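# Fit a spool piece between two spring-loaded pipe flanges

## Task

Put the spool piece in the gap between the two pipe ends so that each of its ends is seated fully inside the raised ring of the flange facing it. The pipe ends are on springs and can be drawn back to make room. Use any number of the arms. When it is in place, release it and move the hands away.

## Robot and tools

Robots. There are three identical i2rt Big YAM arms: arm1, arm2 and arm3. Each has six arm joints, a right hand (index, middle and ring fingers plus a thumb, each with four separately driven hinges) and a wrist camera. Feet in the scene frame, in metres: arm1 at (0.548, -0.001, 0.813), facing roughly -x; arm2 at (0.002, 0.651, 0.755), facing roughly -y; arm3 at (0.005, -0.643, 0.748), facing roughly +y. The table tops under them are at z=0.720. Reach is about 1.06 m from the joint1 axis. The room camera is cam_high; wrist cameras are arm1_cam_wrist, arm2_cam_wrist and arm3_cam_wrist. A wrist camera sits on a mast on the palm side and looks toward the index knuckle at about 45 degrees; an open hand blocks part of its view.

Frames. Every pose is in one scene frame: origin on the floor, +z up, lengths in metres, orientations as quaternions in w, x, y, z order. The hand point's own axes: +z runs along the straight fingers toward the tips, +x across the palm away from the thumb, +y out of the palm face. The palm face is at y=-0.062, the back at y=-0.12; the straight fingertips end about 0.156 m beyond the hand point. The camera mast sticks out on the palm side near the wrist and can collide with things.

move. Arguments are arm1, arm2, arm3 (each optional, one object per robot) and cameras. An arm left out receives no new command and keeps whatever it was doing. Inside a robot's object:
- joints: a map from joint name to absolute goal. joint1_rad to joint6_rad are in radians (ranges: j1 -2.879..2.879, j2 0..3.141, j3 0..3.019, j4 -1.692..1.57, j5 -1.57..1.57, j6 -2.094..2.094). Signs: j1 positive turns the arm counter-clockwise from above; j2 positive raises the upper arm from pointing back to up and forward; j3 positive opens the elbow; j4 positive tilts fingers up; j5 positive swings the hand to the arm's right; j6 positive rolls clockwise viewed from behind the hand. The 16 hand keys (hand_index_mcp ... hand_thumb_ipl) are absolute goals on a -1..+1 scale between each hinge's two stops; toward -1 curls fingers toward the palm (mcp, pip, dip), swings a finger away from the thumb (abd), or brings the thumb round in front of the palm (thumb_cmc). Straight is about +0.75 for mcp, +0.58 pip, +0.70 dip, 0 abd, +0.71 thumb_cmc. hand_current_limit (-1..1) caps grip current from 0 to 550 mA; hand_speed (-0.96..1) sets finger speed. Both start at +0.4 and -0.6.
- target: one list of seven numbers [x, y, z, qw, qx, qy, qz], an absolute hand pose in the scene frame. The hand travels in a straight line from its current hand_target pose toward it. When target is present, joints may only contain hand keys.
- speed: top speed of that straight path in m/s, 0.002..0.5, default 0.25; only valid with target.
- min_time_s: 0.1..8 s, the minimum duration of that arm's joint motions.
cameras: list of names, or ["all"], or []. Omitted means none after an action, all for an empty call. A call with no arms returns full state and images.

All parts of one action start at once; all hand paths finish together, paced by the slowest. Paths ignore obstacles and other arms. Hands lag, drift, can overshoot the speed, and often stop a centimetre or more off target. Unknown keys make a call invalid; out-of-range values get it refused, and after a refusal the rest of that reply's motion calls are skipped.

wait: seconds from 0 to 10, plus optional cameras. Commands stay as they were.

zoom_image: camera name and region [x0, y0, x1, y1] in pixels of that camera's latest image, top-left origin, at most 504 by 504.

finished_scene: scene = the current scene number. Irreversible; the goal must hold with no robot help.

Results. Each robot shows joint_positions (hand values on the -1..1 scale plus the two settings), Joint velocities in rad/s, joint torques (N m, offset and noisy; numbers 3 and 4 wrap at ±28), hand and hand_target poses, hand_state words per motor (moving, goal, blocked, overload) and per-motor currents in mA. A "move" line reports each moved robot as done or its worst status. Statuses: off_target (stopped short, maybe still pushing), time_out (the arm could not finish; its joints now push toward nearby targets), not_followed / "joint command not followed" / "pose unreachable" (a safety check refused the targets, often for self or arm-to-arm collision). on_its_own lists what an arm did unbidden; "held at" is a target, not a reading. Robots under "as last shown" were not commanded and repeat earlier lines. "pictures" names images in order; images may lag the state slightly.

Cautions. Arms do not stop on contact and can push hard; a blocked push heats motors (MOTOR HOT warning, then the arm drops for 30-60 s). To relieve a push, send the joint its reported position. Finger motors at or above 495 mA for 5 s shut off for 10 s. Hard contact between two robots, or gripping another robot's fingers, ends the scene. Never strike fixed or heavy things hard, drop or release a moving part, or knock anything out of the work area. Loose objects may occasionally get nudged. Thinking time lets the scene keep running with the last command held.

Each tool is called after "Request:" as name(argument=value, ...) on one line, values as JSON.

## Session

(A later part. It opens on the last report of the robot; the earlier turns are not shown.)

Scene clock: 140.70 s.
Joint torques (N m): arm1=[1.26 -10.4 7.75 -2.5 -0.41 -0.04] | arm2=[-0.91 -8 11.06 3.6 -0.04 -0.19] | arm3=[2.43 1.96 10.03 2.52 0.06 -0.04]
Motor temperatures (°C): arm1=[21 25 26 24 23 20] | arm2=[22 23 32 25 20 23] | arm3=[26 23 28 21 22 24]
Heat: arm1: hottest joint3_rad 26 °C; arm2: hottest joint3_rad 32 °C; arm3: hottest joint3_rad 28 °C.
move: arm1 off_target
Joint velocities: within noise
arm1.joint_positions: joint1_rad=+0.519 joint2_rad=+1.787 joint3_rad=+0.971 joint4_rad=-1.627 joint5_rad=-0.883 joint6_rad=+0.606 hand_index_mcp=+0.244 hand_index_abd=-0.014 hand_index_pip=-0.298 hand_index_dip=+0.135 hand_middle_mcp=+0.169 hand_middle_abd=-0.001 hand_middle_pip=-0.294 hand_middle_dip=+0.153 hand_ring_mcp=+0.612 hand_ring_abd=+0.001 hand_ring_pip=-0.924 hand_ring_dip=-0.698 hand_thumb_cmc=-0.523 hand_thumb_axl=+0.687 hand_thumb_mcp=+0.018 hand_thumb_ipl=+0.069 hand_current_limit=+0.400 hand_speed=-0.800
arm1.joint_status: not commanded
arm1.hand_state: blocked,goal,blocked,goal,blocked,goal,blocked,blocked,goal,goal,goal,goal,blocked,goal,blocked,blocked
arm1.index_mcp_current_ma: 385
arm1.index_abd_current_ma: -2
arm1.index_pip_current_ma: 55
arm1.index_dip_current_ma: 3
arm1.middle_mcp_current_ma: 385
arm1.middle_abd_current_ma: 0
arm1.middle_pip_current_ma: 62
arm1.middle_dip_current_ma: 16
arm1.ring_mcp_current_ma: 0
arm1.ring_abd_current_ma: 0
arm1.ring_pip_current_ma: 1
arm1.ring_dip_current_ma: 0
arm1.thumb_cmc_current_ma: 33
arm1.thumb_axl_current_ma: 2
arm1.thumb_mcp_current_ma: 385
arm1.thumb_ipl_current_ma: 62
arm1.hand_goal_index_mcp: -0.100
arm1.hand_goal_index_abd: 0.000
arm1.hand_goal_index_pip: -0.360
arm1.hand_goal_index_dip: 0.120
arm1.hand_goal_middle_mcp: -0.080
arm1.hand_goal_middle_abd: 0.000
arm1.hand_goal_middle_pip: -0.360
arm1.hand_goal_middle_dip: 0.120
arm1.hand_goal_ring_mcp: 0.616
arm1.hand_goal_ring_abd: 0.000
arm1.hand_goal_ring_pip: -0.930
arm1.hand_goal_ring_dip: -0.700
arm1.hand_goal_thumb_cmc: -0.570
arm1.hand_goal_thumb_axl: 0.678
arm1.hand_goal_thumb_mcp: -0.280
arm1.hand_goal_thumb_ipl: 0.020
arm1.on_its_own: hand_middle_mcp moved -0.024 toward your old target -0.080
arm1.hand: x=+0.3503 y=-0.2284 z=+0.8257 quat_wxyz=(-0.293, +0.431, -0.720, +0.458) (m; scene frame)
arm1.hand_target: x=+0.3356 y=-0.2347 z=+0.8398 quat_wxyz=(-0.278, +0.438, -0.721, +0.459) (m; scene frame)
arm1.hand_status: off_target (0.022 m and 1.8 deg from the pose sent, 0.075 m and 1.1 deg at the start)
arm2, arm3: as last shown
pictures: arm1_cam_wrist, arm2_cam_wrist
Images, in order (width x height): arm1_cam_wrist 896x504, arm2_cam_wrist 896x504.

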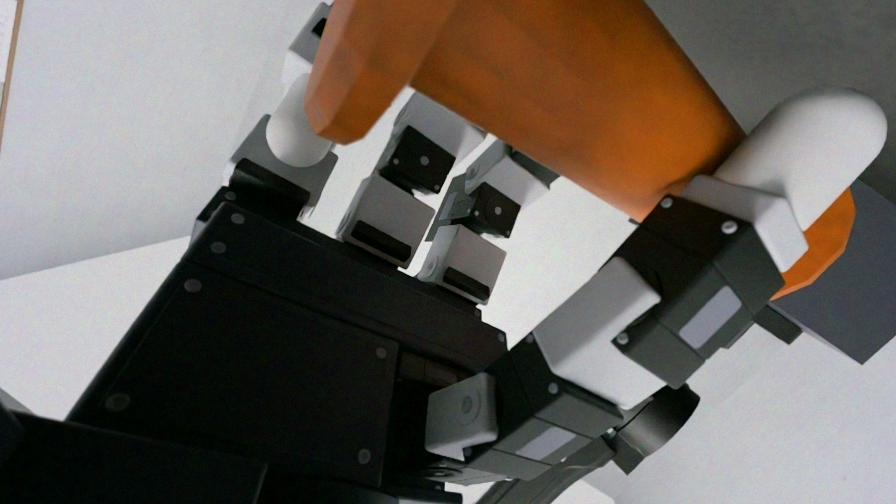

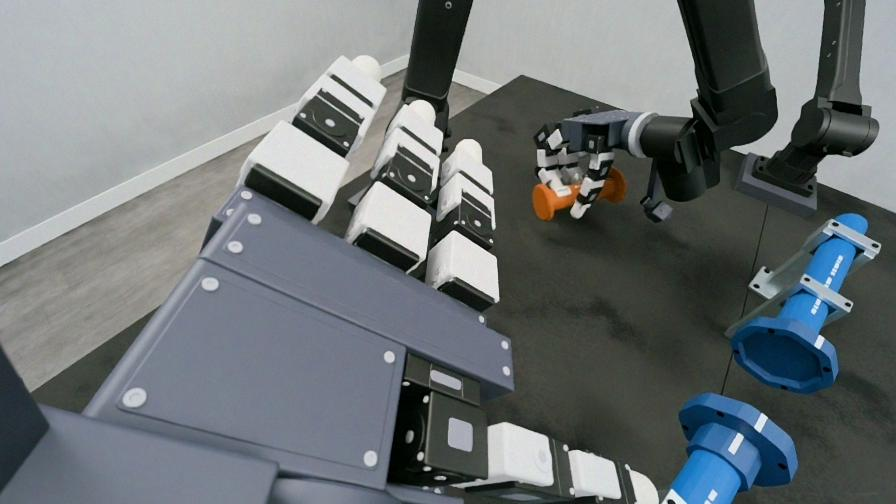

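Request:
move(arm1={"target": [0.225, -0.012, 0.85, -0.1781, 0.6649, -0.7007, 0.1877], "speed": 0.15}, cameras=["all"])

Request:
zoom_image(camera="arm2_cam_wrist", region=[560, 120, 896, 504])

Request:
zoom_image(camera="arm3_cam_wrist", region=[480, 0, 780, 290])

Scene clock: 159.23 s.
Joint torques (N m): arm1=[1.38 -8.64 5.87 -0.32 0.09 -0.11] | arm2=[-0.97 -8.06 11 3.59 -0.04 -0.19] | arm3=[2.55 1.49 10.06 2.59 0.06 -0.07]
Motor temperatures (°C): arm1=[21 25 28 24 23 20] | arm2=[22 24 33 25 20 23] | arm3=[26 23 29 21 22 24]
Heat: arm1: hottest joint3_rad 28 °C; arm2: hottest joint3_rad 33 °C; arm3: hottest joint3_rad 29 °C.
move: arm1 done
Joint velocities: within noise
arm1.joint_positions: joint1_rad=+0.075 joint2_rad=+1.522 joint3_rad=+0.891 joint4_rad=-1.487 joint5_rad=-0.078 joint6_rad=+0.137 hand_index_mcp=+0.244 hand_index_abd=-0.014 hand_index_pip=-0.296 hand_index_dip=+0.136 hand_middle_mcp=+0.169 hand_middle_abd=-0.001 hand_middle_pip=-0.294 hand_middle_dip=+0.153 hand_ring_mcp=+0.612 hand_ring_abd=+0.001 hand_ring_pip=-0.924 hand_ring_dip=-0.698 hand_thumb_cmc=-0.522 hand_thumb_axl=+0.687 hand_thumb_mcp=+0.018 hand_thumb_ipl=+0.069 hand_current_limit=+0.400 hand_speed=-0.800
arm1.joint_status: not commanded
arm1.hand_state: blocked,goal,blocked,goal,blocked,goal,blocked,blocked,goal,goal,goal,goal,blocked,goal,blocked,blocked
arm1.index_mcp_current_ma: 385
arm1.index_abd_current_ma: -2
arm1.index_pip_current_ma: 59
arm1.index_dip_current_ma: 4
arm1.middle_mcp_current_ma: 385
arm1.middle_abd_current_ma: 0
arm1.middle_pip_current_ma: 62
arm1.middle_dip_current_ma: 16
arm1.ring_mcp_current_ma: 0
arm1.ring_abd_current_ma: 0
arm1.ring_pip_current_ma: 1
arm1.ring_dip_current_ma: 0
arm1.thumb_cmc_current_ma: 34
arm1.thumb_axl_current_ma: 2
arm1.thumb_mcp_current_ma: 385
arm1.thumb_ipl_current_ma: 62
arm1.hand_goal_index_mcp: -0.100
arm1.hand_goal_index_abd: 0.000
arm1.hand_goal_index_pip: -0.360
arm1.hand_goal_index_dip: 0.120
arm1.hand_goal_middle_mcp: -0.080
arm1.hand_goal_middle_abd: 0.000
arm1.hand_goal_middle_pip: -0.360
arm1.hand_goal_middle_dip: 0.120
arm1.hand_goal_ring_mcp: 0.616
arm1.hand_goal_ring_abd: 0.000
arm1.hand_goal_ring_pip: -0.930
arm1.hand_goal_ring_dip: -0.700
arm1.hand_goal_thumb_cmc: -0.570
arm1.hand_goal_thumb_axl: 0.678
arm1.hand_goal_thumb_mcp: -0.280
arm1.hand_goal_thumb_ipl: 0.020
arm1.hand: x=+0.2284 y=-0.0134 z=+0.8447 quat_wxyz=(-0.190, +0.661, -0.699, +0.196) (m; scene frame)
arm1.hand_target: x=+0.2250 y=-0.0120 z=+0.8500 quat_wxyz=(-0.178, +0.665, -0.701, +0.188) (m; scene frame)
arm1.hand_status: done (0.006 m and 1.7 deg from the pose sent, 0.251 m and 43.3 deg at the start)
arm2.joint_positions: joint1_rad=+0.674 joint2_rad=+1.134 joint3_rad=+0.729 joint4_rad=+0.352 joint5_rad=+0.065 joint6_rad=+0.656 hand_index_mcp=+0.760 hand_index_abd=+0.001 hand_index_pip=+0.577 hand_index_dip=+0.696 hand_middle_mcp=+0.760 hand_middle_abd=+0.001 hand_middle_pip=+0.577 hand_middle_dip=+0.696 hand_ring_mcp=+0.760 hand_ring_abd=+0.001 hand_ring_pip=+0.577 hand_ring_dip=+0.696 hand_thumb_cmc=+0.719 hand_thumb_axl=+0.677 hand_thumb_mcp=+0.226 hand_thumb_ipl=+0.168 hand_current_limit=+0.400 hand_speed=-0.600
arm2.joint_status: not commanded
arm2.hand_state: goal,goal,goal,goal,goal,goal,goal,goal,goal,goal,goal,goal,goal,goal,goal,goal
arm2.index_mcp_current_ma: 7
arm2.index_abd_current_ma: 0
arm2.index_pip_current_ma: 0
arm2.index_dip_current_ma: 0
arm2.middle_mcp_current_ma: 7
arm2.middle_abd_current_ma: 0
arm2.middle_pip_current_ma: 0
arm2.middle_dip_current_ma: 0
arm2.ring_mcp_current_ma: 6
arm2.ring_abd_current_ma: 1
arm2.ring_pip_current_ma: 0
arm2.ring_dip_current_ma: 0
arm2.thumb_cmc_current_ma: 5
arm2.thumb_axl_current_ma: 0
arm2.thumb_mcp_current_ma: 0
arm2.thumb_ipl_current_ma: 0
arm2.hand_goal_index_mcp: 0.754
arm2.hand_goal_index_abd: 0.000
arm2.hand_goal_index_pip: 0.576
arm2.hand_goal_index_dip: 0.696
arm2.hand_goal_middle_mcp: 0.754
arm2.hand_goal_middle_abd: 0.000
arm2.hand_goal_middle_pip: 0.576
arm2.hand_goal_middle_dip: 0.696
arm2.hand_goal_ring_mcp: 0.754
arm2.hand_goal_ring_abd: 0.000
arm2.hand_goal_ring_pip: 0.576
arm2.hand_goal_ring_dip: 0.696
arm2.hand_goal_thumb_cmc: 0.714
arm2.hand_goal_thumb_axl: 0.678
arm2.hand_goal_thumb_mcp: 0.226
arm2.hand_goal_thumb_ipl: 0.168
arm2.hand: x=+0.2749 y=+0.1949 z=+1.1395 quat_wxyz=(+0.550, +0.731, -0.009, +0.404) (m; scene frame)
arm2.hand_target: x=+0.2799 y=+0.1932 z=+1.1440 quat_wxyz=(+0.555, +0.725, -0.003, +0.407) (m; scene frame)
arm2.hand_status: not commanded
arm3: as last shown
pictures: arm1_cam_wrist, arm2_cam_wrist, arm3_cam_wrist, cam_high
Images, in order (width x height): arm1_cam_wrist 896x504, arm2_cam_wrist 896x504, arm3_cam_wrist 896x504, cam_high 896x504.

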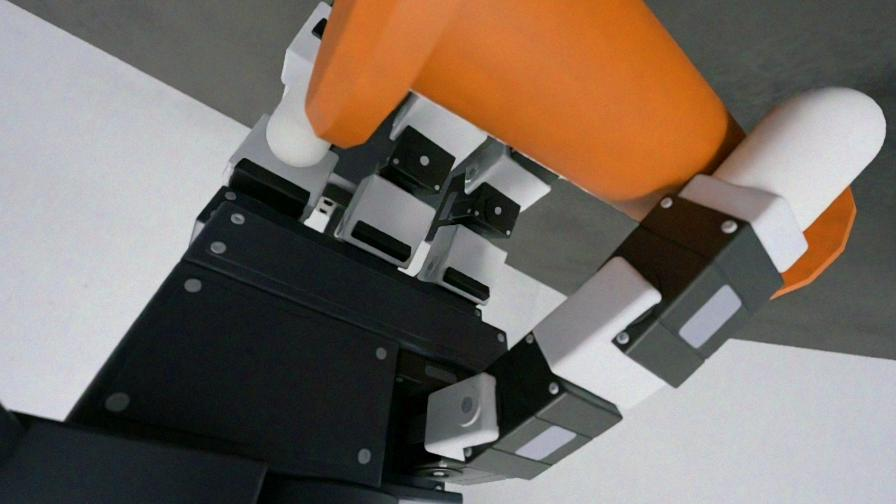

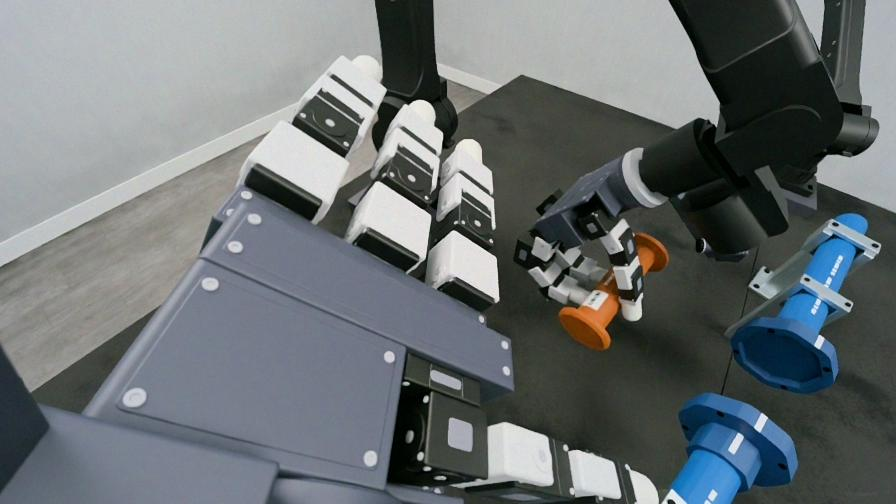

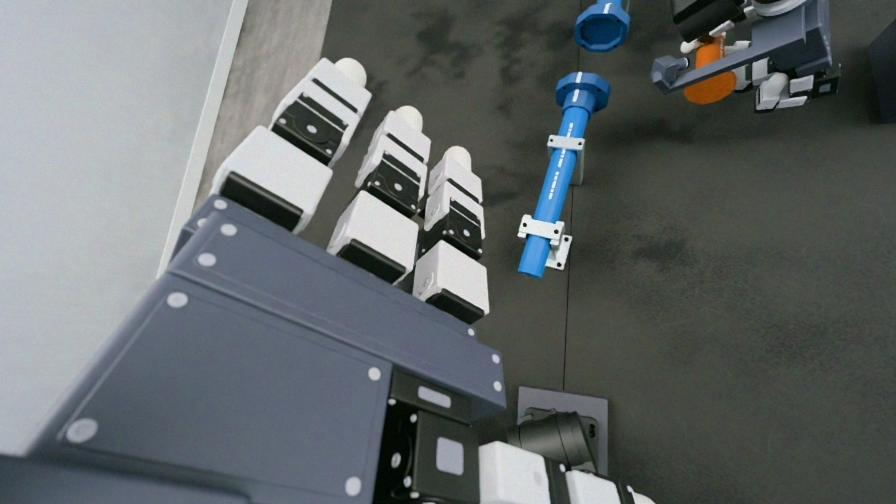

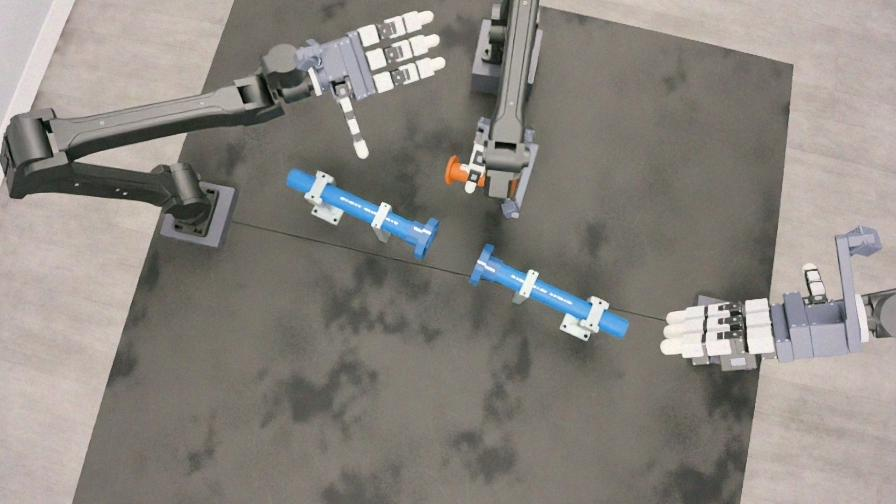

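Scaled by 1.312 from the camera's 896x504 image, which has a finer 1280x720 frame.

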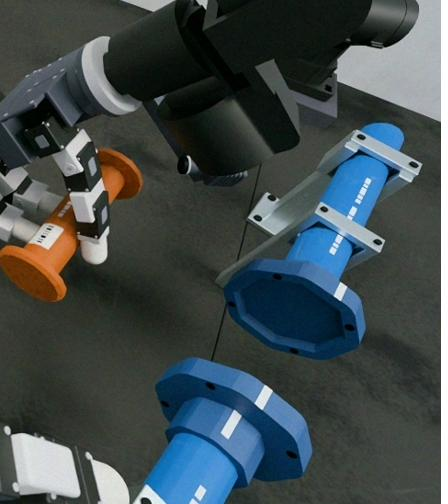

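Scaled by 1.680 from the camera's 896x504 image, which has a finer 1280x720 frame.

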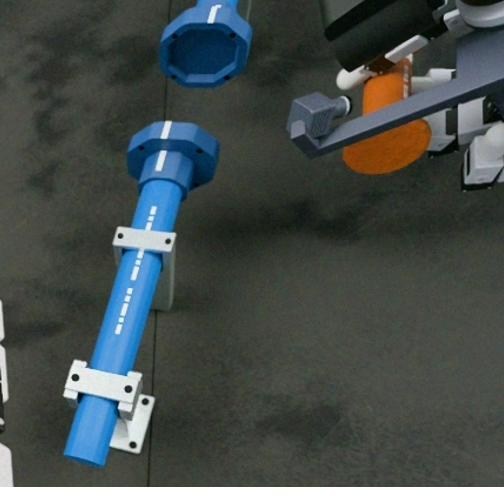

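Request:
move(arm3={"joints": {"joint1_rad": 0.437, "joint2_rad": 1.80, "joint3_rad": 1.75, "joint4_rad": -1.55, "joint5_rad": 0.60, "joint6_rad": 0.585, "hand_index_mcp": 1.0, "hand_middle_mcp": 1.0, "hand_ring_mcp": 1.0, "hand_middle_pip": -0.95, "hand_ring_pip": -0.95, "hand_middle_dip": -0.8, "hand_ring_dip": -0.8, "hand_thumb_mcp": 0.9, "hand_thumb_ipl": 0.9}, "min_time_s": 4}, cameras=["all"])

Scene clock: 195.90 s.
Joint torques (N m): arm1=[1.44 -8.76 5.87 -0.32 0.09 -0.1] | arm2=[-0.91 -8.06 11.03 3.59 -0.04 -0.18] | arm3=[2.96 -15.15 9.1 0.59 0.64 0.06]
Motor temperatures (°C): arm1=[21 25 27 24 23 20] | arm2=[22 24 34 25 20 23] | arm3=[26 23 29 21 22 24]
Heat: arm1: hottest joint3_rad 27 °C; arm2: hottest joint3_rad 34 °C; arm3: hottest joint3_rad 29 °C.
move: arm3 time_out
Joint velocities: within noise
arm1, arm2: as last shown
arm1.joint_positions: joint1_rad=+0.075 joint2_rad=+1.522 joint3_rad=+0.891 joint4_rad=-1.487 joint5_rad=-0.078 joint6_rad=+0.136 hand_index_mcp=+0.244 hand_index_abd=-0.014 hand_index_pip=-0.296 hand_index_dip=+0.136 hand_middle_mcp=+0.169 hand_middle_abd=-0.001 hand_middle_pip=-0.294 hand_middle_dip=+0.153 hand_ring_mcp=+0.612 hand_ring_abd=+0.001 hand_ring_pip=-0.924 hand_ring_dip=-0.698 hand_thumb_cmc=-0.522 hand_thumb_axl=+0.687 hand_thumb_mcp=+0.018 hand_thumb_ipl=+0.069 hand_current_limit=+0.400 hand_speed=-0.800
arm1.hand: x=+0.2284 y=-0.0134 z=+0.8447 quat_wxyz=(-0.190, +0.662, -0.699, +0.196) (m; scene frame)
arm3.joint_positions: joint1_rad=+0.426 joint2_rad=+1.681 joint3_rad=+1.668 joint4_rad=-1.523 joint5_rad=+0.557 joint6_rad=+0.654 hand_index_mcp=+0.999 hand_index_abd=+0.000 hand_index_pip=+0.577 hand_index_dip=+0.696 hand_middle_mcp=+0.998 hand_middle_abd=+0.000 hand_middle_pip=-0.903 hand_middle_dip=-0.764 hand_ring_mcp=+0.998 hand_ring_abd=+0.000 hand_ring_pip=-0.901 hand_ring_dip=-0.769 hand_thumb_cmc=+0.715 hand_thumb_axl=+0.677 hand_thumb_mcp=+0.899 hand_thumb_ipl=+0.899 hand_current_limit=+0.400 hand_speed=-0.600
arm3.joint_status: joint5_rad time_out (moved +0.466 of +0.509); joint6_rad time_out (moved -0.492 of -0.560); hand_middle_pip off_target (ended at -0.903, target -0.950); hand_middle_dip off_target (ended at -0.764, target -0.800); hand_ring_pip off_target (ended at -0.901, target -0.950); hand_ring_dip off_target (ended at -0.769, target -0.800); the others done
arm3.hand_state: goal,goal,goal,goal,goal,goal,blocked,blocked,goal,goal,blocked,blocked,goal,goal,goal,goal
arm3.index_mcp_current_ma: 0
arm3.index_abd_current_ma: 0
arm3.index_pip_current_ma: 0
arm3.index_dip_current_ma: 0
arm3.middle_mcp_current_ma: 0
arm3.middle_abd_current_ma: 0
arm3.middle_pip_current_ma: 47
arm3.middle_dip_current_ma: 29
arm3.ring_mcp_current_ma: 0
arm3.ring_abd_current_ma: 0
arm3.ring_pip_current_ma: 51
arm3.ring_dip_current_ma: 23
arm3.thumb_cmc_current_ma: 0
arm3.thumb_axl_current_ma: 0
arm3.thumb_mcp_current_ma: 0
arm3.thumb_ipl_current_ma: 0
arm3.hand_goal_index_mcp: 1.000
arm3.hand_goal_index_abd: 0.000
arm3.hand_goal_index_pip: 0.576
arm3.hand_goal_index_dip: 0.696
arm3.hand_goal_middle_mcp: 1.000
arm3.hand_goal_middle_abd: 0.000
arm3.hand_goal_middle_pip: -0.950
arm3.hand_goal_middle_dip: -0.800
arm3.hand_goal_ring_mcp: 1.000
arm3.hand_goal_ring_abd: 0.000
arm3.hand_goal_ring_pip: -0.950
arm3.hand_goal_ring_dip: -0.800
arm3.hand_goal_thumb_cmc: 0.714
arm3.hand_goal_thumb_axl: 0.678
arm3.hand_goal_thumb_mcp: 0.900
arm3.hand_goal_thumb_ipl: 0.900
arm3.on_its_own: joint5_rad is held at +0.555, not at your +0.600, since a time_out; joint6_rad is held at +0.659, not at your +0.585, since a time_out
arm3.hand: x=-0.1066 y=-0.0640 z=+1.0659 quat_wxyz=(+0.222, +0.104, +0.956, +0.162) (m; scene frame)
arm3.hand_target: x=-0.1059 y=-0.0651 z=+1.0674 quat_wxyz=(+0.220, +0.107, +0.956, +0.164) (m; scene frame)
arm3.hand_status: not commanded
pictures: arm1_cam_wrist, arm2_cam_wrist, arm3_cam_wrist, cam_high
joint command not followed: on one or more control steps a check withheld the commanded joint targets of the arm3 arm, and it was not sent them on those steps.
cause: the commanded joint targets, or the way to them, would bring two parts of the arm too close to each other (its hand and another part of the arm, 4 mm apart when it was first held).
Images, in order (width x height): arm1_cam_wrist 896x504, arm2_cam_wrist 896x504, arm3_cam_wrist 896x504, cam_high 896x504.

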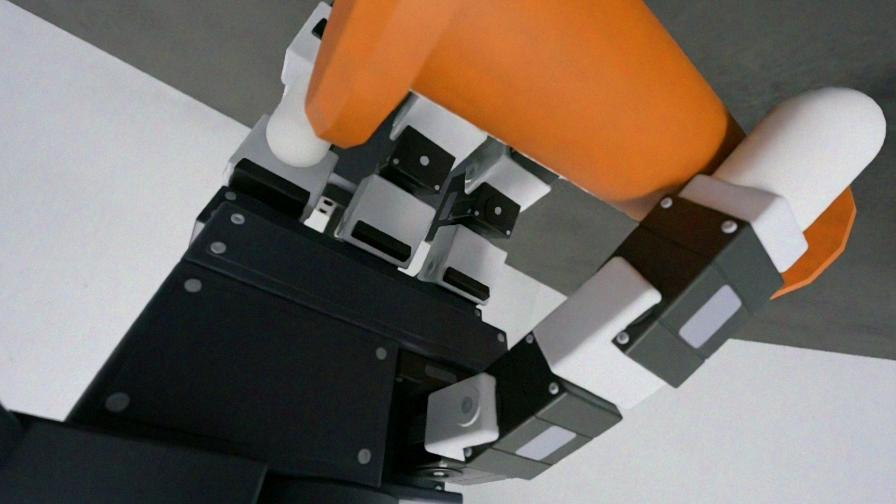

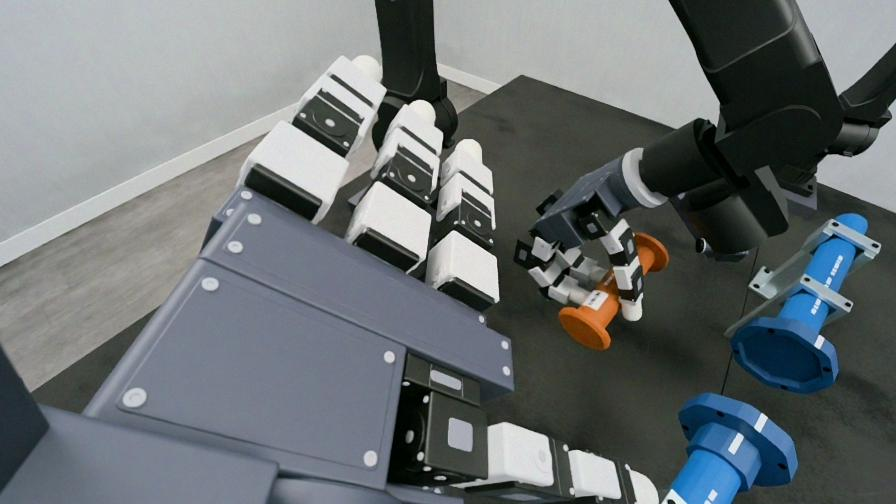

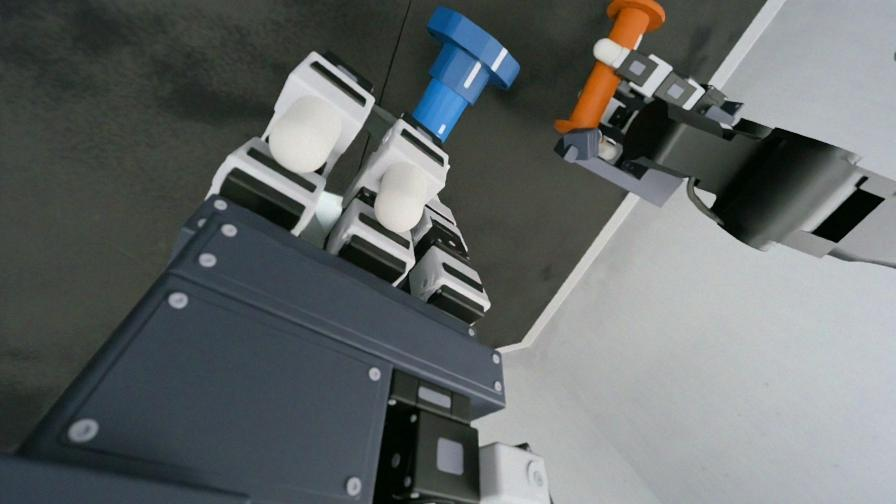

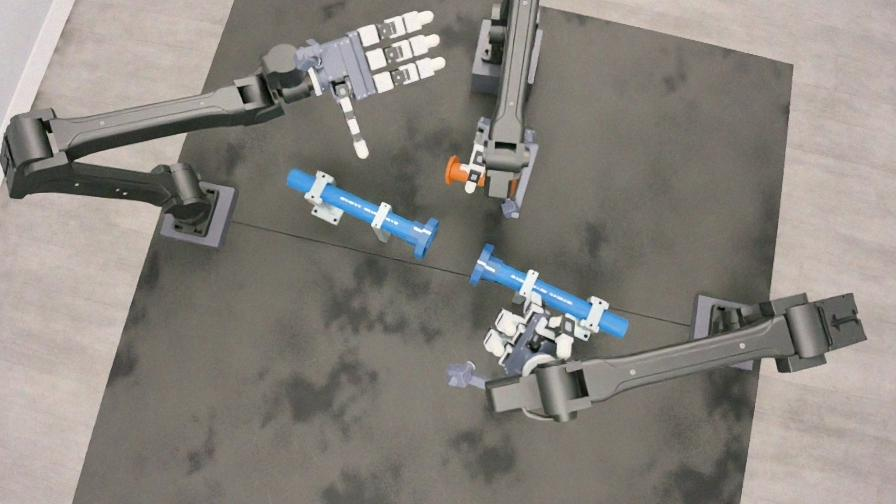

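Request:
move(arm3={"joints": {"hand_thumb_mcp": 0.23, "hand_thumb_ipl": 0.17}}, cameras=["all"])

Scene clock: 202.67 s.
Joint torques (N m): arm1=[1.49 -8.64 5.83 -0.32 0.09 -0.1] | arm2=[-0.85 -8.18 11.03 3.63 -0.03 -0.19] | arm3=[2.84 -15.38 9.2 0.62 0.72 0.08]
Motor temperatures (°C): arm1=[21 25 27 24 23 20] | arm2=[22 24 34 25 20 23] | arm3=[26 24 30 21 22 24]
Heat: arm1: hottest joint3_rad 27 °C; arm2: hottest joint3_rad 34 °C; arm3: hottest joint3_rad 30 °C.
move: arm3 done
Joint velocities: within noise
arm1, arm2: as last shown
arm3.joint_positions: joint1_rad=+0.426 joint2_rad=+1.681 joint3_rad=+1.668 joint4_rad=-1.523 joint5_rad=+0.557 joint6_rad=+0.654 hand_index_mcp=+0.999 hand_index_abd=+0.000 hand_index_pip=+0.577 hand_index_dip=+0.696 hand_middle_mcp=+0.998 hand_middle_abd=+0.000 hand_middle_pip=-0.903 hand_middle_dip=-0.764 hand_ring_mcp=+0.998 hand_ring_abd=+0.000 hand_ring_pip=-0.901 hand_ring_dip=-0.769 hand_thumb_cmc=+0.715 hand_thumb_axl=+0.677 hand_thumb_mcp=+0.228 hand_thumb_ipl=+0.171 hand_current_limit=+0.400 hand_speed=-0.600
arm3.joint_status: all done
arm3.hand_state: goal,goal,goal,goal,goal,goal,blocked,blocked,goal,goal,blocked,blocked,goal,goal,goal,goal
arm3.index_mcp_current_ma: 0
arm3.index_abd_current_ma: 0
arm3.index_pip_current_ma: 0
arm3.index_dip_current_ma: 0
arm3.middle_mcp_current_ma: 0
arm3.middle_abd_current_ma: 0
arm3.middle_pip_current_ma: 47
arm3.middle_dip_current_ma: 29
arm3.ring_mcp_current_ma: 0
arm3.ring_abd_current_ma: 0
arm3.ring_pip_current_ma: 51
arm3.ring_dip_current_ma: 23
arm3.thumb_cmc_current_ma: 0
arm3.thumb_axl_current_ma: 0
arm3.thumb_mcp_current_ma: 0
arm3.thumb_ipl_current_ma: 0
arm3.hand_goal_index_mcp: 1.000
arm3.hand_goal_index_abd: 0.000
arm3.hand_goal_index_pip: 0.576
arm3.hand_goal_index_dip: 0.696
arm3.hand_goal_middle_mcp: 1.000
arm3.hand_goal_middle_abd: 0.000
arm3.hand_goal_middle_pip: -0.950
arm3.hand_goal_middle_dip: -0.800
arm3.hand_goal_ring_mcp: 1.000
arm3.hand_goal_ring_abd: 0.000
arm3.hand_goal_ring_pip: -0.950
arm3.hand_goal_ring_dip: -0.800
arm3.hand_goal_thumb_cmc: 0.714
arm3.hand_goal_thumb_axl: 0.678
arm3.hand_goal_thumb_mcp: 0.230
arm3.hand_goal_thumb_ipl: 0.170
arm3.on_its_own: joint5_rad is held at +0.555, not at your +0.600, since a time_out; joint6_rad is held at +0.659, not at your +0.585, since a time_out
arm3.hand: x=-0.1066 y=-0.0640 z=+1.0659 quat_wxyz=(+0.222, +0.104, +0.956, +0.162) (m; scene frame)
arm3.hand_target: x=-0.1059 y=-0.0651 z=+1.0674 quat_wxyz=(+0.220, +0.107, +0.956, +0.164) (m; scene frame)
arm3.hand_status: not commanded
pictures: arm1_cam_wrist, arm2_cam_wrist, arm3_cam_wrist, cam_high
Images, in order (width x height): arm1_cam_wrist 896x504, arm2_cam_wrist 896x504, arm3_cam_wrist 896x504, cam_high 896x504.

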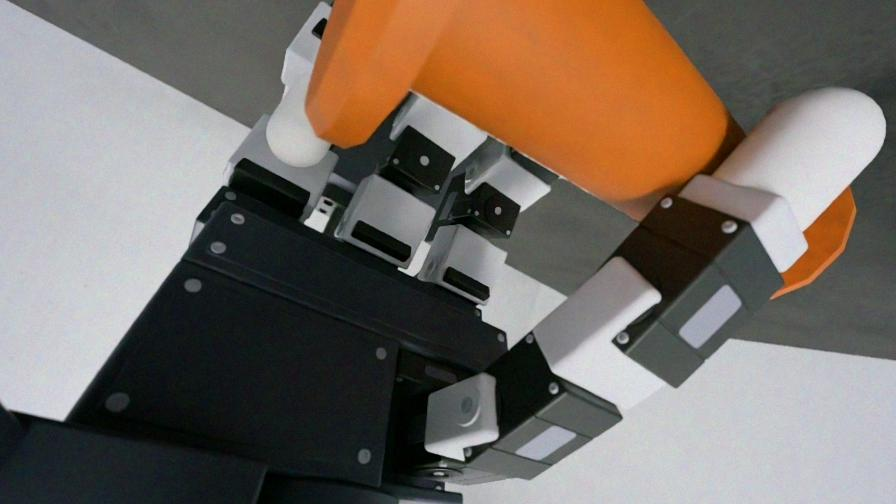

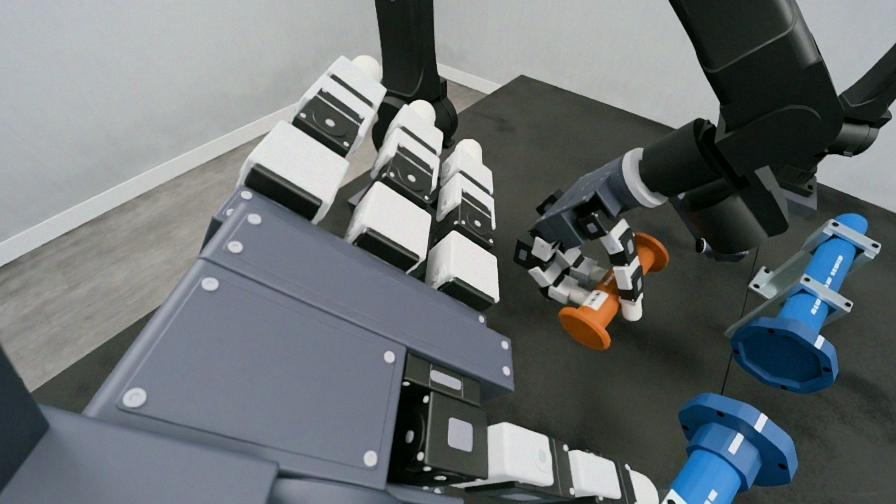

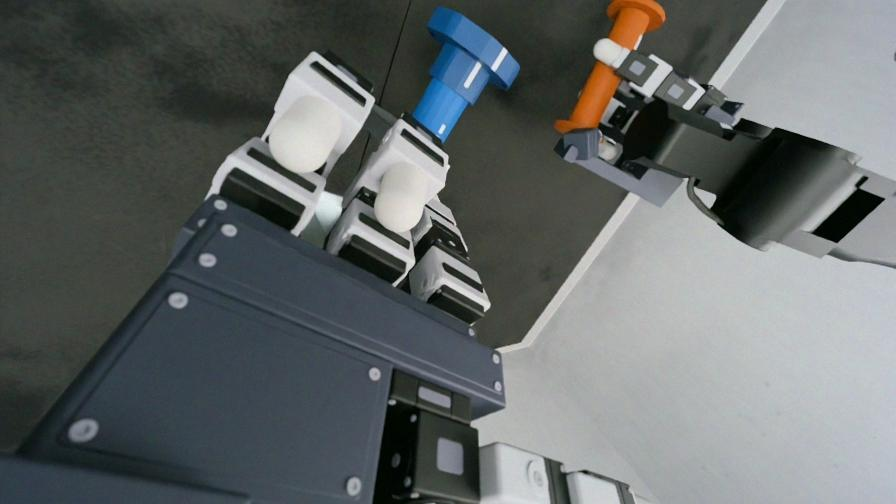

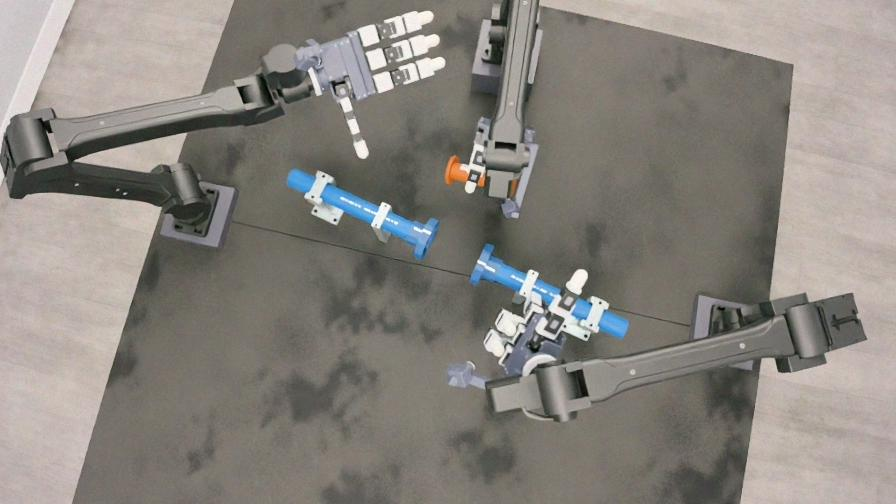

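Request:
move(arm3={"target": [-0.151, 0.008, 0.993, 0.2692, 0.0505, 0.9526, 0.1258], "speed": 0.12}, cameras=["arm2_cam_wrist", "arm3_cam_wrist", "cam_high"])

Scene clock: 205.27 s.
Joint torques (N m): arm1=[1.44 -8.88 5.85 -0.31 0.08 -0.1] | arm2=[-1.03 -8.12 11.02 3.6 -0.04 -0.19] | arm3=[3.02 -16.97 13.61 -0.12 0.94 -0.06]
Motor temperatures (°C): arm1=[21 25 27 24 23 20] | arm2=[22 24 34 25 20 23] | arm3=[26 24 30 21 22 24]
Heat: arm1: hottest joint3_rad 27 °C; arm2: hottest joint3_rad 34 °C; arm3: hottest joint3_rad 30 °C.
move: arm3 off_target
Joint velocities: within noise
arm1, arm2: as last shown
arm3.joint_positions: joint1_rad=+0.436 joint2_rad=+1.942 joint3_rad=+1.810 joint4_rad=-1.538 joint5_rad=+0.601 joint6_rad=+0.599 hand_index_mcp=+0.999 hand_index_abd=+0.000 hand_index_pip=+0.577 hand_index_dip=+0.696 hand_middle_mcp=+0.998 hand_middle_abd=+0.000 hand_middle_pip=-0.903 hand_middle_dip=-0.764 hand_ring_mcp=+0.998 hand_ring_abd=+0.000 hand_ring_pip=-0.901 hand_ring_dip=-0.769 hand_thumb_cmc=+0.715 hand_thumb_axl=+0.677 hand_thumb_mcp=+0.228 hand_thumb_ipl=+0.171 hand_current_limit=+0.400 hand_speed=-0.600
arm3.joint_status: not commanded
arm3.hand_state: goal,goal,goal,goal,goal,goal,blocked,blocked,goal,goal,blocked,blocked,goal,goal,goal,goal
arm3.index_mcp_current_ma: 0
arm3.index_abd_current_ma: 0
arm3.index_pip_current_ma: 0
arm3.index_dip_current_ma: 0
arm3.middle_mcp_current_ma: 0
arm3.middle_abd_current_ma: 0
arm3.middle_pip_current_ma: 47
arm3.middle_dip_current_ma: 29
arm3.ring_mcp_current_ma: 0
arm3.ring_abd_current_ma: 0
arm3.ring_pip_current_ma: 51
arm3.ring_dip_current_ma: 23
arm3.thumb_cmc_current_ma: 0
arm3.thumb_axl_current_ma: 0
arm3.thumb_mcp_current_ma: 0
arm3.thumb_ipl_current_ma: 0
arm3.hand_goal_index_mcp: 1.000
arm3.hand_goal_index_abd: 0.000
arm3.hand_goal_index_pip: 0.576
arm3.hand_goal_index_dip: 0.696
arm3.hand_goal_middle_mcp: 1.000
arm3.hand_goal_middle_abd: 0.000
arm3.hand_goal_middle_pip: -0.950
arm3.hand_goal_middle_dip: -0.800
arm3.hand_goal_ring_mcp: 1.000
arm3.hand_goal_ring_abd: 0.000
arm3.hand_goal_ring_pip: -0.950
arm3.hand_goal_ring_dip: -0.800
arm3.hand_goal_thumb_cmc: 0.714
arm3.hand_goal_thumb_axl: 0.678
arm3.hand_goal_thumb_mcp: 0.230
arm3.hand_goal_thumb_ipl: 0.170
arm3.hand: x=-0.1407 y=-0.0031 z=+0.9789 quat_wxyz=(+0.276, +0.053, +0.953, +0.113) (m; scene frame)
arm3.hand_target: x=-0.1507 y=+0.0069 z=+0.9930 quat_wxyz=(+0.269, +0.050, +0.953, +0.126) (m; scene frame)
arm3.hand_status: off_target (0.021 m and 1.7 deg from the pose sent, 0.112 m and 9.2 deg at the start)
pictures: arm2_cam_wrist, arm3_cam_wrist, cam_high
Images, in order (width x height): arm2_cam_wrist 896x504, arm3_cam_wrist 896x504, cam_high 896x504.

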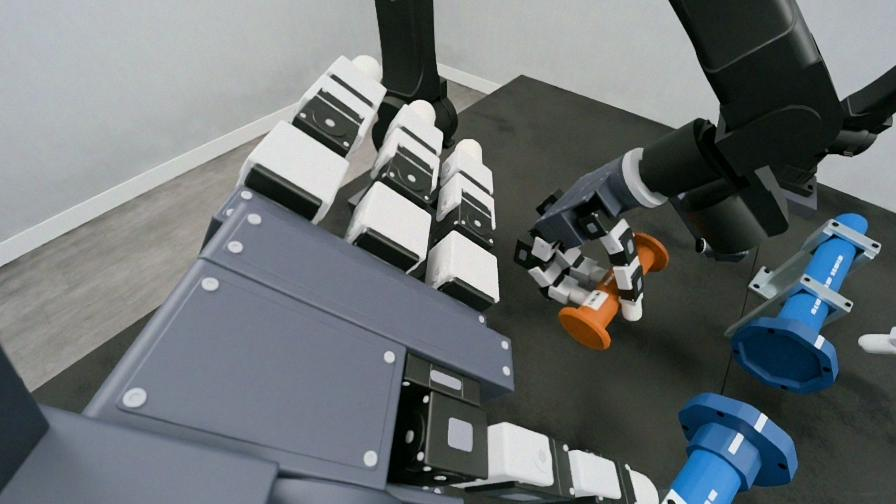

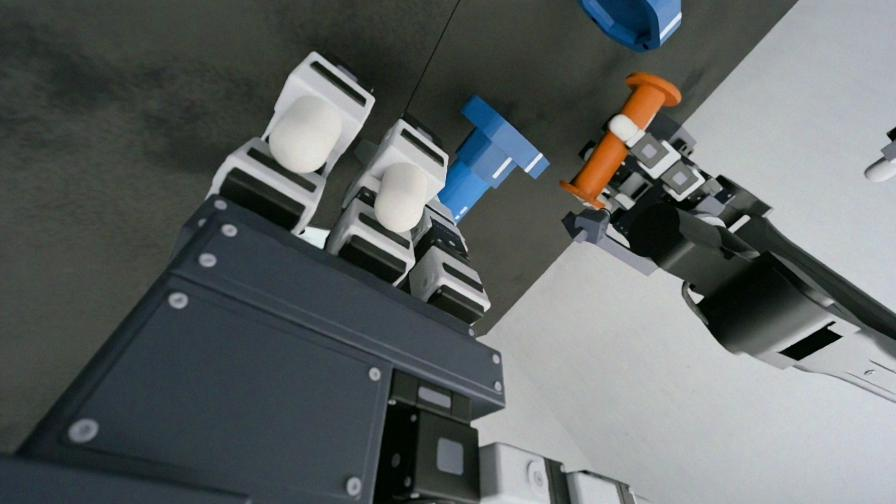

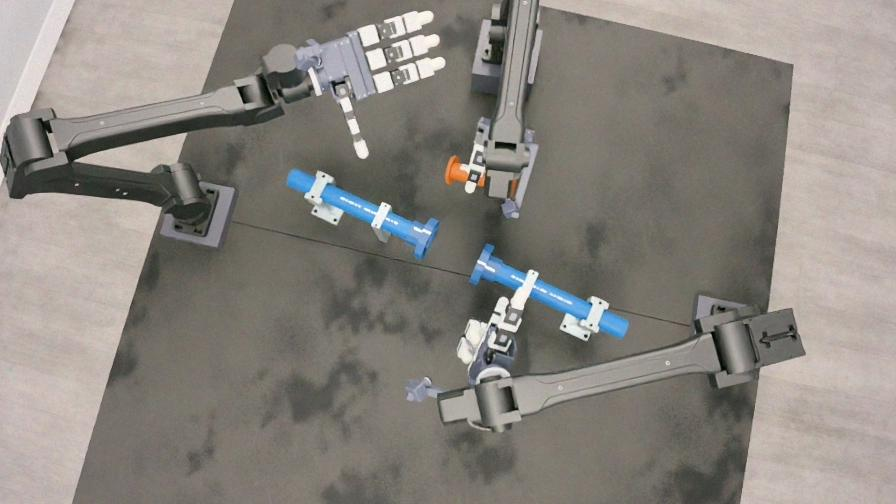

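Request:
zoom_image(camera="arm2_cam_wrist", region=[670, 200, 896, 420])

Request:
zoom_image(camera="cam_high", region=[380, 200, 640, 400])

Request:
zoom_image(camera="arm3_cam_wrist", region=[260, 40, 600, 340])

Scaled by 2.230 from the camera's 896x504 image, which has a finer 1280x720 frame.

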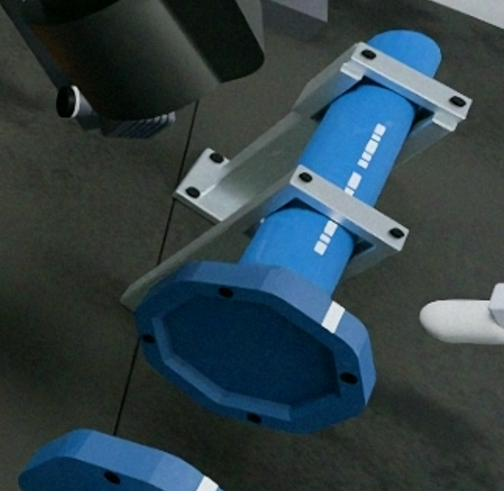

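Scaled by 1.938 from the camera's 896x504 image, which has a finer 1280x720 frame.

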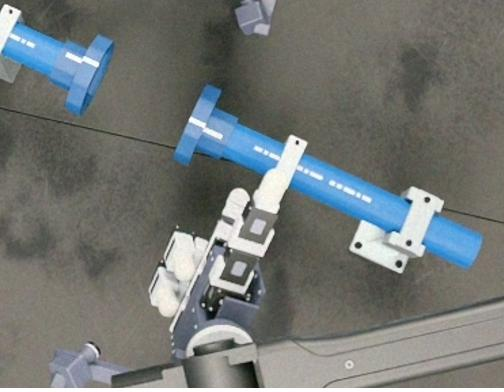

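Scaled by 1.482 from the camera's 896x504 image, which has a finer 1280x720 frame.

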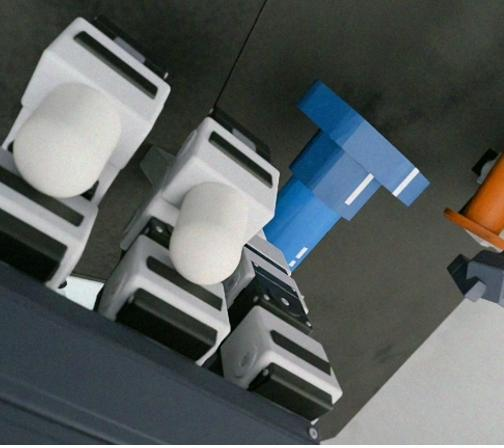

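Request:
move(arm2={"target": [0.13, 0.22, 1.2, 0.6097, 0.7164, -0.1113, 0.3191], "speed": 0.2}, cameras=["arm2_cam_wrist", "cam_high"])

Scene clock: 221.67 s.
Joint torques (N m): arm1=[1.55 -8.76 5.83 -0.32 0.09 -0.11] | arm2=[-2.2 -5.77 10 2.37 -0.02 -0.11] | arm3=[3.31 -17.32 13.61 -0.1 0.93 -0.06]
Motor temperatures (°C): arm1=[21 25 27 24 23 20] | arm2=[22 24 34 25 20 23] | arm3=[26 24 33 21 23 24]
Heat: arm1: hottest joint3_rad 27 °C; arm2: hottest joint3_rad 34 °C; arm3: hottest joint3_rad 33 °C.
move: arm2 done
Joint velocities: within noise
arm1, arm3: as last shown
arm2.joint_positions: joint1_rad=+0.502 joint2_rad=+0.846 joint3_rad=+0.713 joint4_rad=+0.107 joint5_rad=+0.174 joint6_rad=+0.656 hand_index_mcp=+0.761 hand_index_abd=+0.001 hand_index_pip=+0.577 hand_index_dip=+0.696 hand_middle_mcp=+0.760 hand_middle_abd=+0.001 hand_middle_pip=+0.577 hand_middle_dip=+0.696 hand_ring_mcp=+0.760 hand_ring_abd=+0.001 hand_ring_pip=+0.577 hand_ring_dip=+0.696 hand_thumb_cmc=+0.720 hand_thumb_axl=+0.677 hand_thumb_mcp=+0.226 hand_thumb_ipl=+0.168 hand_current_limit=+0.400 hand_speed=-0.600
arm2.joint_status: not commanded
arm2.hand_state: goal,goal,goal,goal,goal,goal,goal,goal,goal,goal,goal,goal,goal,goal,goal,goal
arm2.index_mcp_current_ma: 8
arm2.index_abd_current_ma: 0
arm2.index_pip_current_ma: 0
arm2.index_dip_current_ma: 0
arm2.middle_mcp_current_ma: 8
arm2.middle_abd_current_ma: 0
arm2.middle_pip_current_ma: 0
arm2.middle_dip_current_ma: 0
arm2.ring_mcp_current_ma: 7
arm2.ring_abd_current_ma: 1
arm2.ring_pip_current_ma: 0
arm2.ring_dip_current_ma: 0
arm2.thumb_cmc_current_ma: 6
arm2.thumb_axl_current_ma: 0
arm2.thumb_mcp_current_ma: 0
arm2.thumb_ipl_current_ma: 0
arm2.hand_goal_index_mcp: 0.754
arm2.hand_goal_index_abd: 0.000
arm2.hand_goal_index_pip: 0.576
arm2.hand_goal_index_dip: 0.696
arm2.hand_goal_middle_mcp: 0.754
arm2.hand_goal_middle_abd: 0.000
arm2.hand_goal_middle_pip: 0.576
arm2.hand_goal_middle_dip: 0.696
arm2.hand_goal_ring_mcp: 0.754
arm2.hand_goal_ring_abd: 0.000
arm2.hand_goal_ring_pip: 0.576
arm2.hand_goal_ring_dip: 0.696
arm2.hand_goal_thumb_cmc: 0.714
arm2.hand_goal_thumb_axl: 0.678
arm2.hand_goal_thumb_mcp: 0.226
arm2.hand_goal_thumb_ipl: 0.168
arm2.hand: x=+0.1370 y=+0.2205 z=+1.2051 quat_wxyz=(+0.611, +0.713, -0.107, +0.327) (m; scene frame)
arm2.hand_target: x=+0.1301 y=+0.2200 z=+1.2000 quat_wxyz=(+0.610, +0.717, -0.111, +0.319) (m; scene frame)
arm2.hand_status: done (0.009 m and 1.1 deg from the pose sent, 0.159 m and 16.8 deg at the start)
pictures: arm2_cam_wrist, cam_high
Images, in order (width x height): arm2_cam_wrist 896x504, cam_high 896x504.

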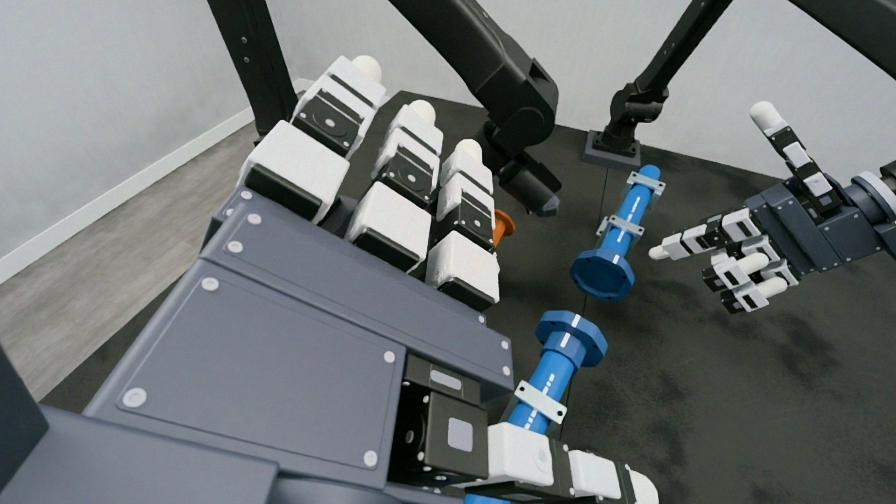

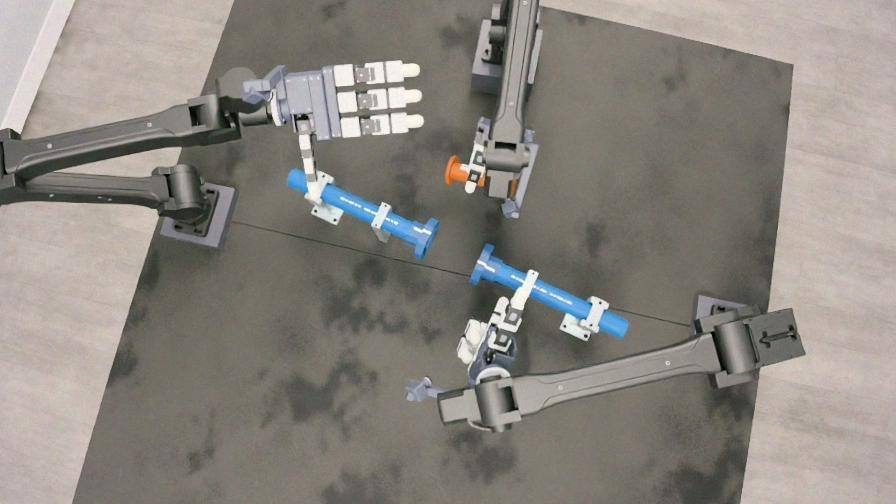

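Request:
zoom_image(camera="arm2_cam_wrist", region=[500, 140, 800, 400])

Scaled by 1.680 from the camera's 896x504 image, which has a finer 1280x720 frame.

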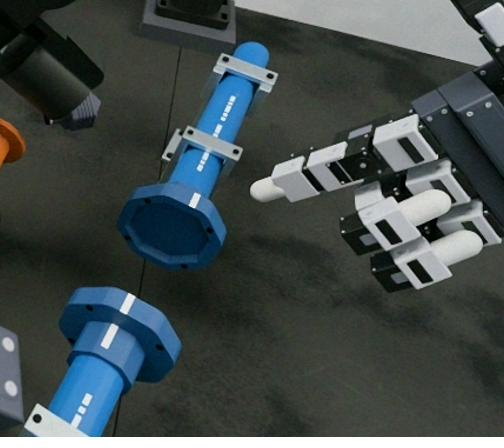

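Request:
zoom_image(camera="arm2_cam_wrist", region=[560, 150, 700, 300])

Request:
zoom_image(camera="cam_high", region=[280, 150, 450, 270])

Request:
zoom_image(camera="cam_high", region=[460, 230, 640, 360])

Scaled by 3.360 from the camera's 896x504 image, which has a finer 1280x720 frame.

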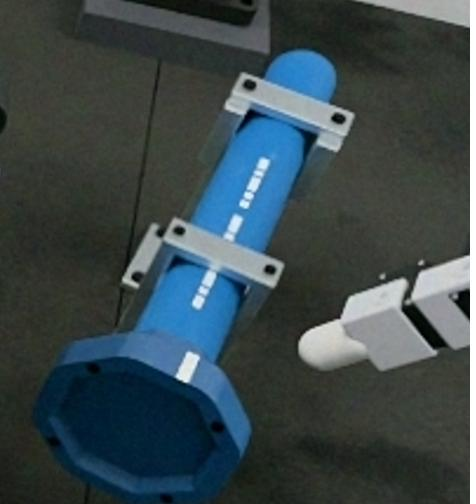

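Scaled by 2.965 from the camera's 896x504 image, which has a finer 1280x720 frame.

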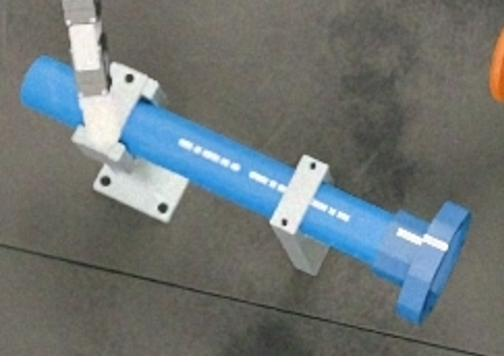

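Scaled by 2.800 from the camera's 896x504 image, which has a finer 1280x720 frame.

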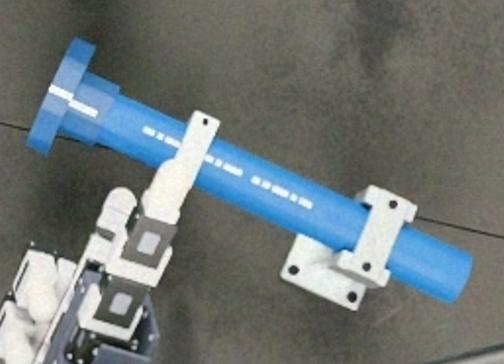

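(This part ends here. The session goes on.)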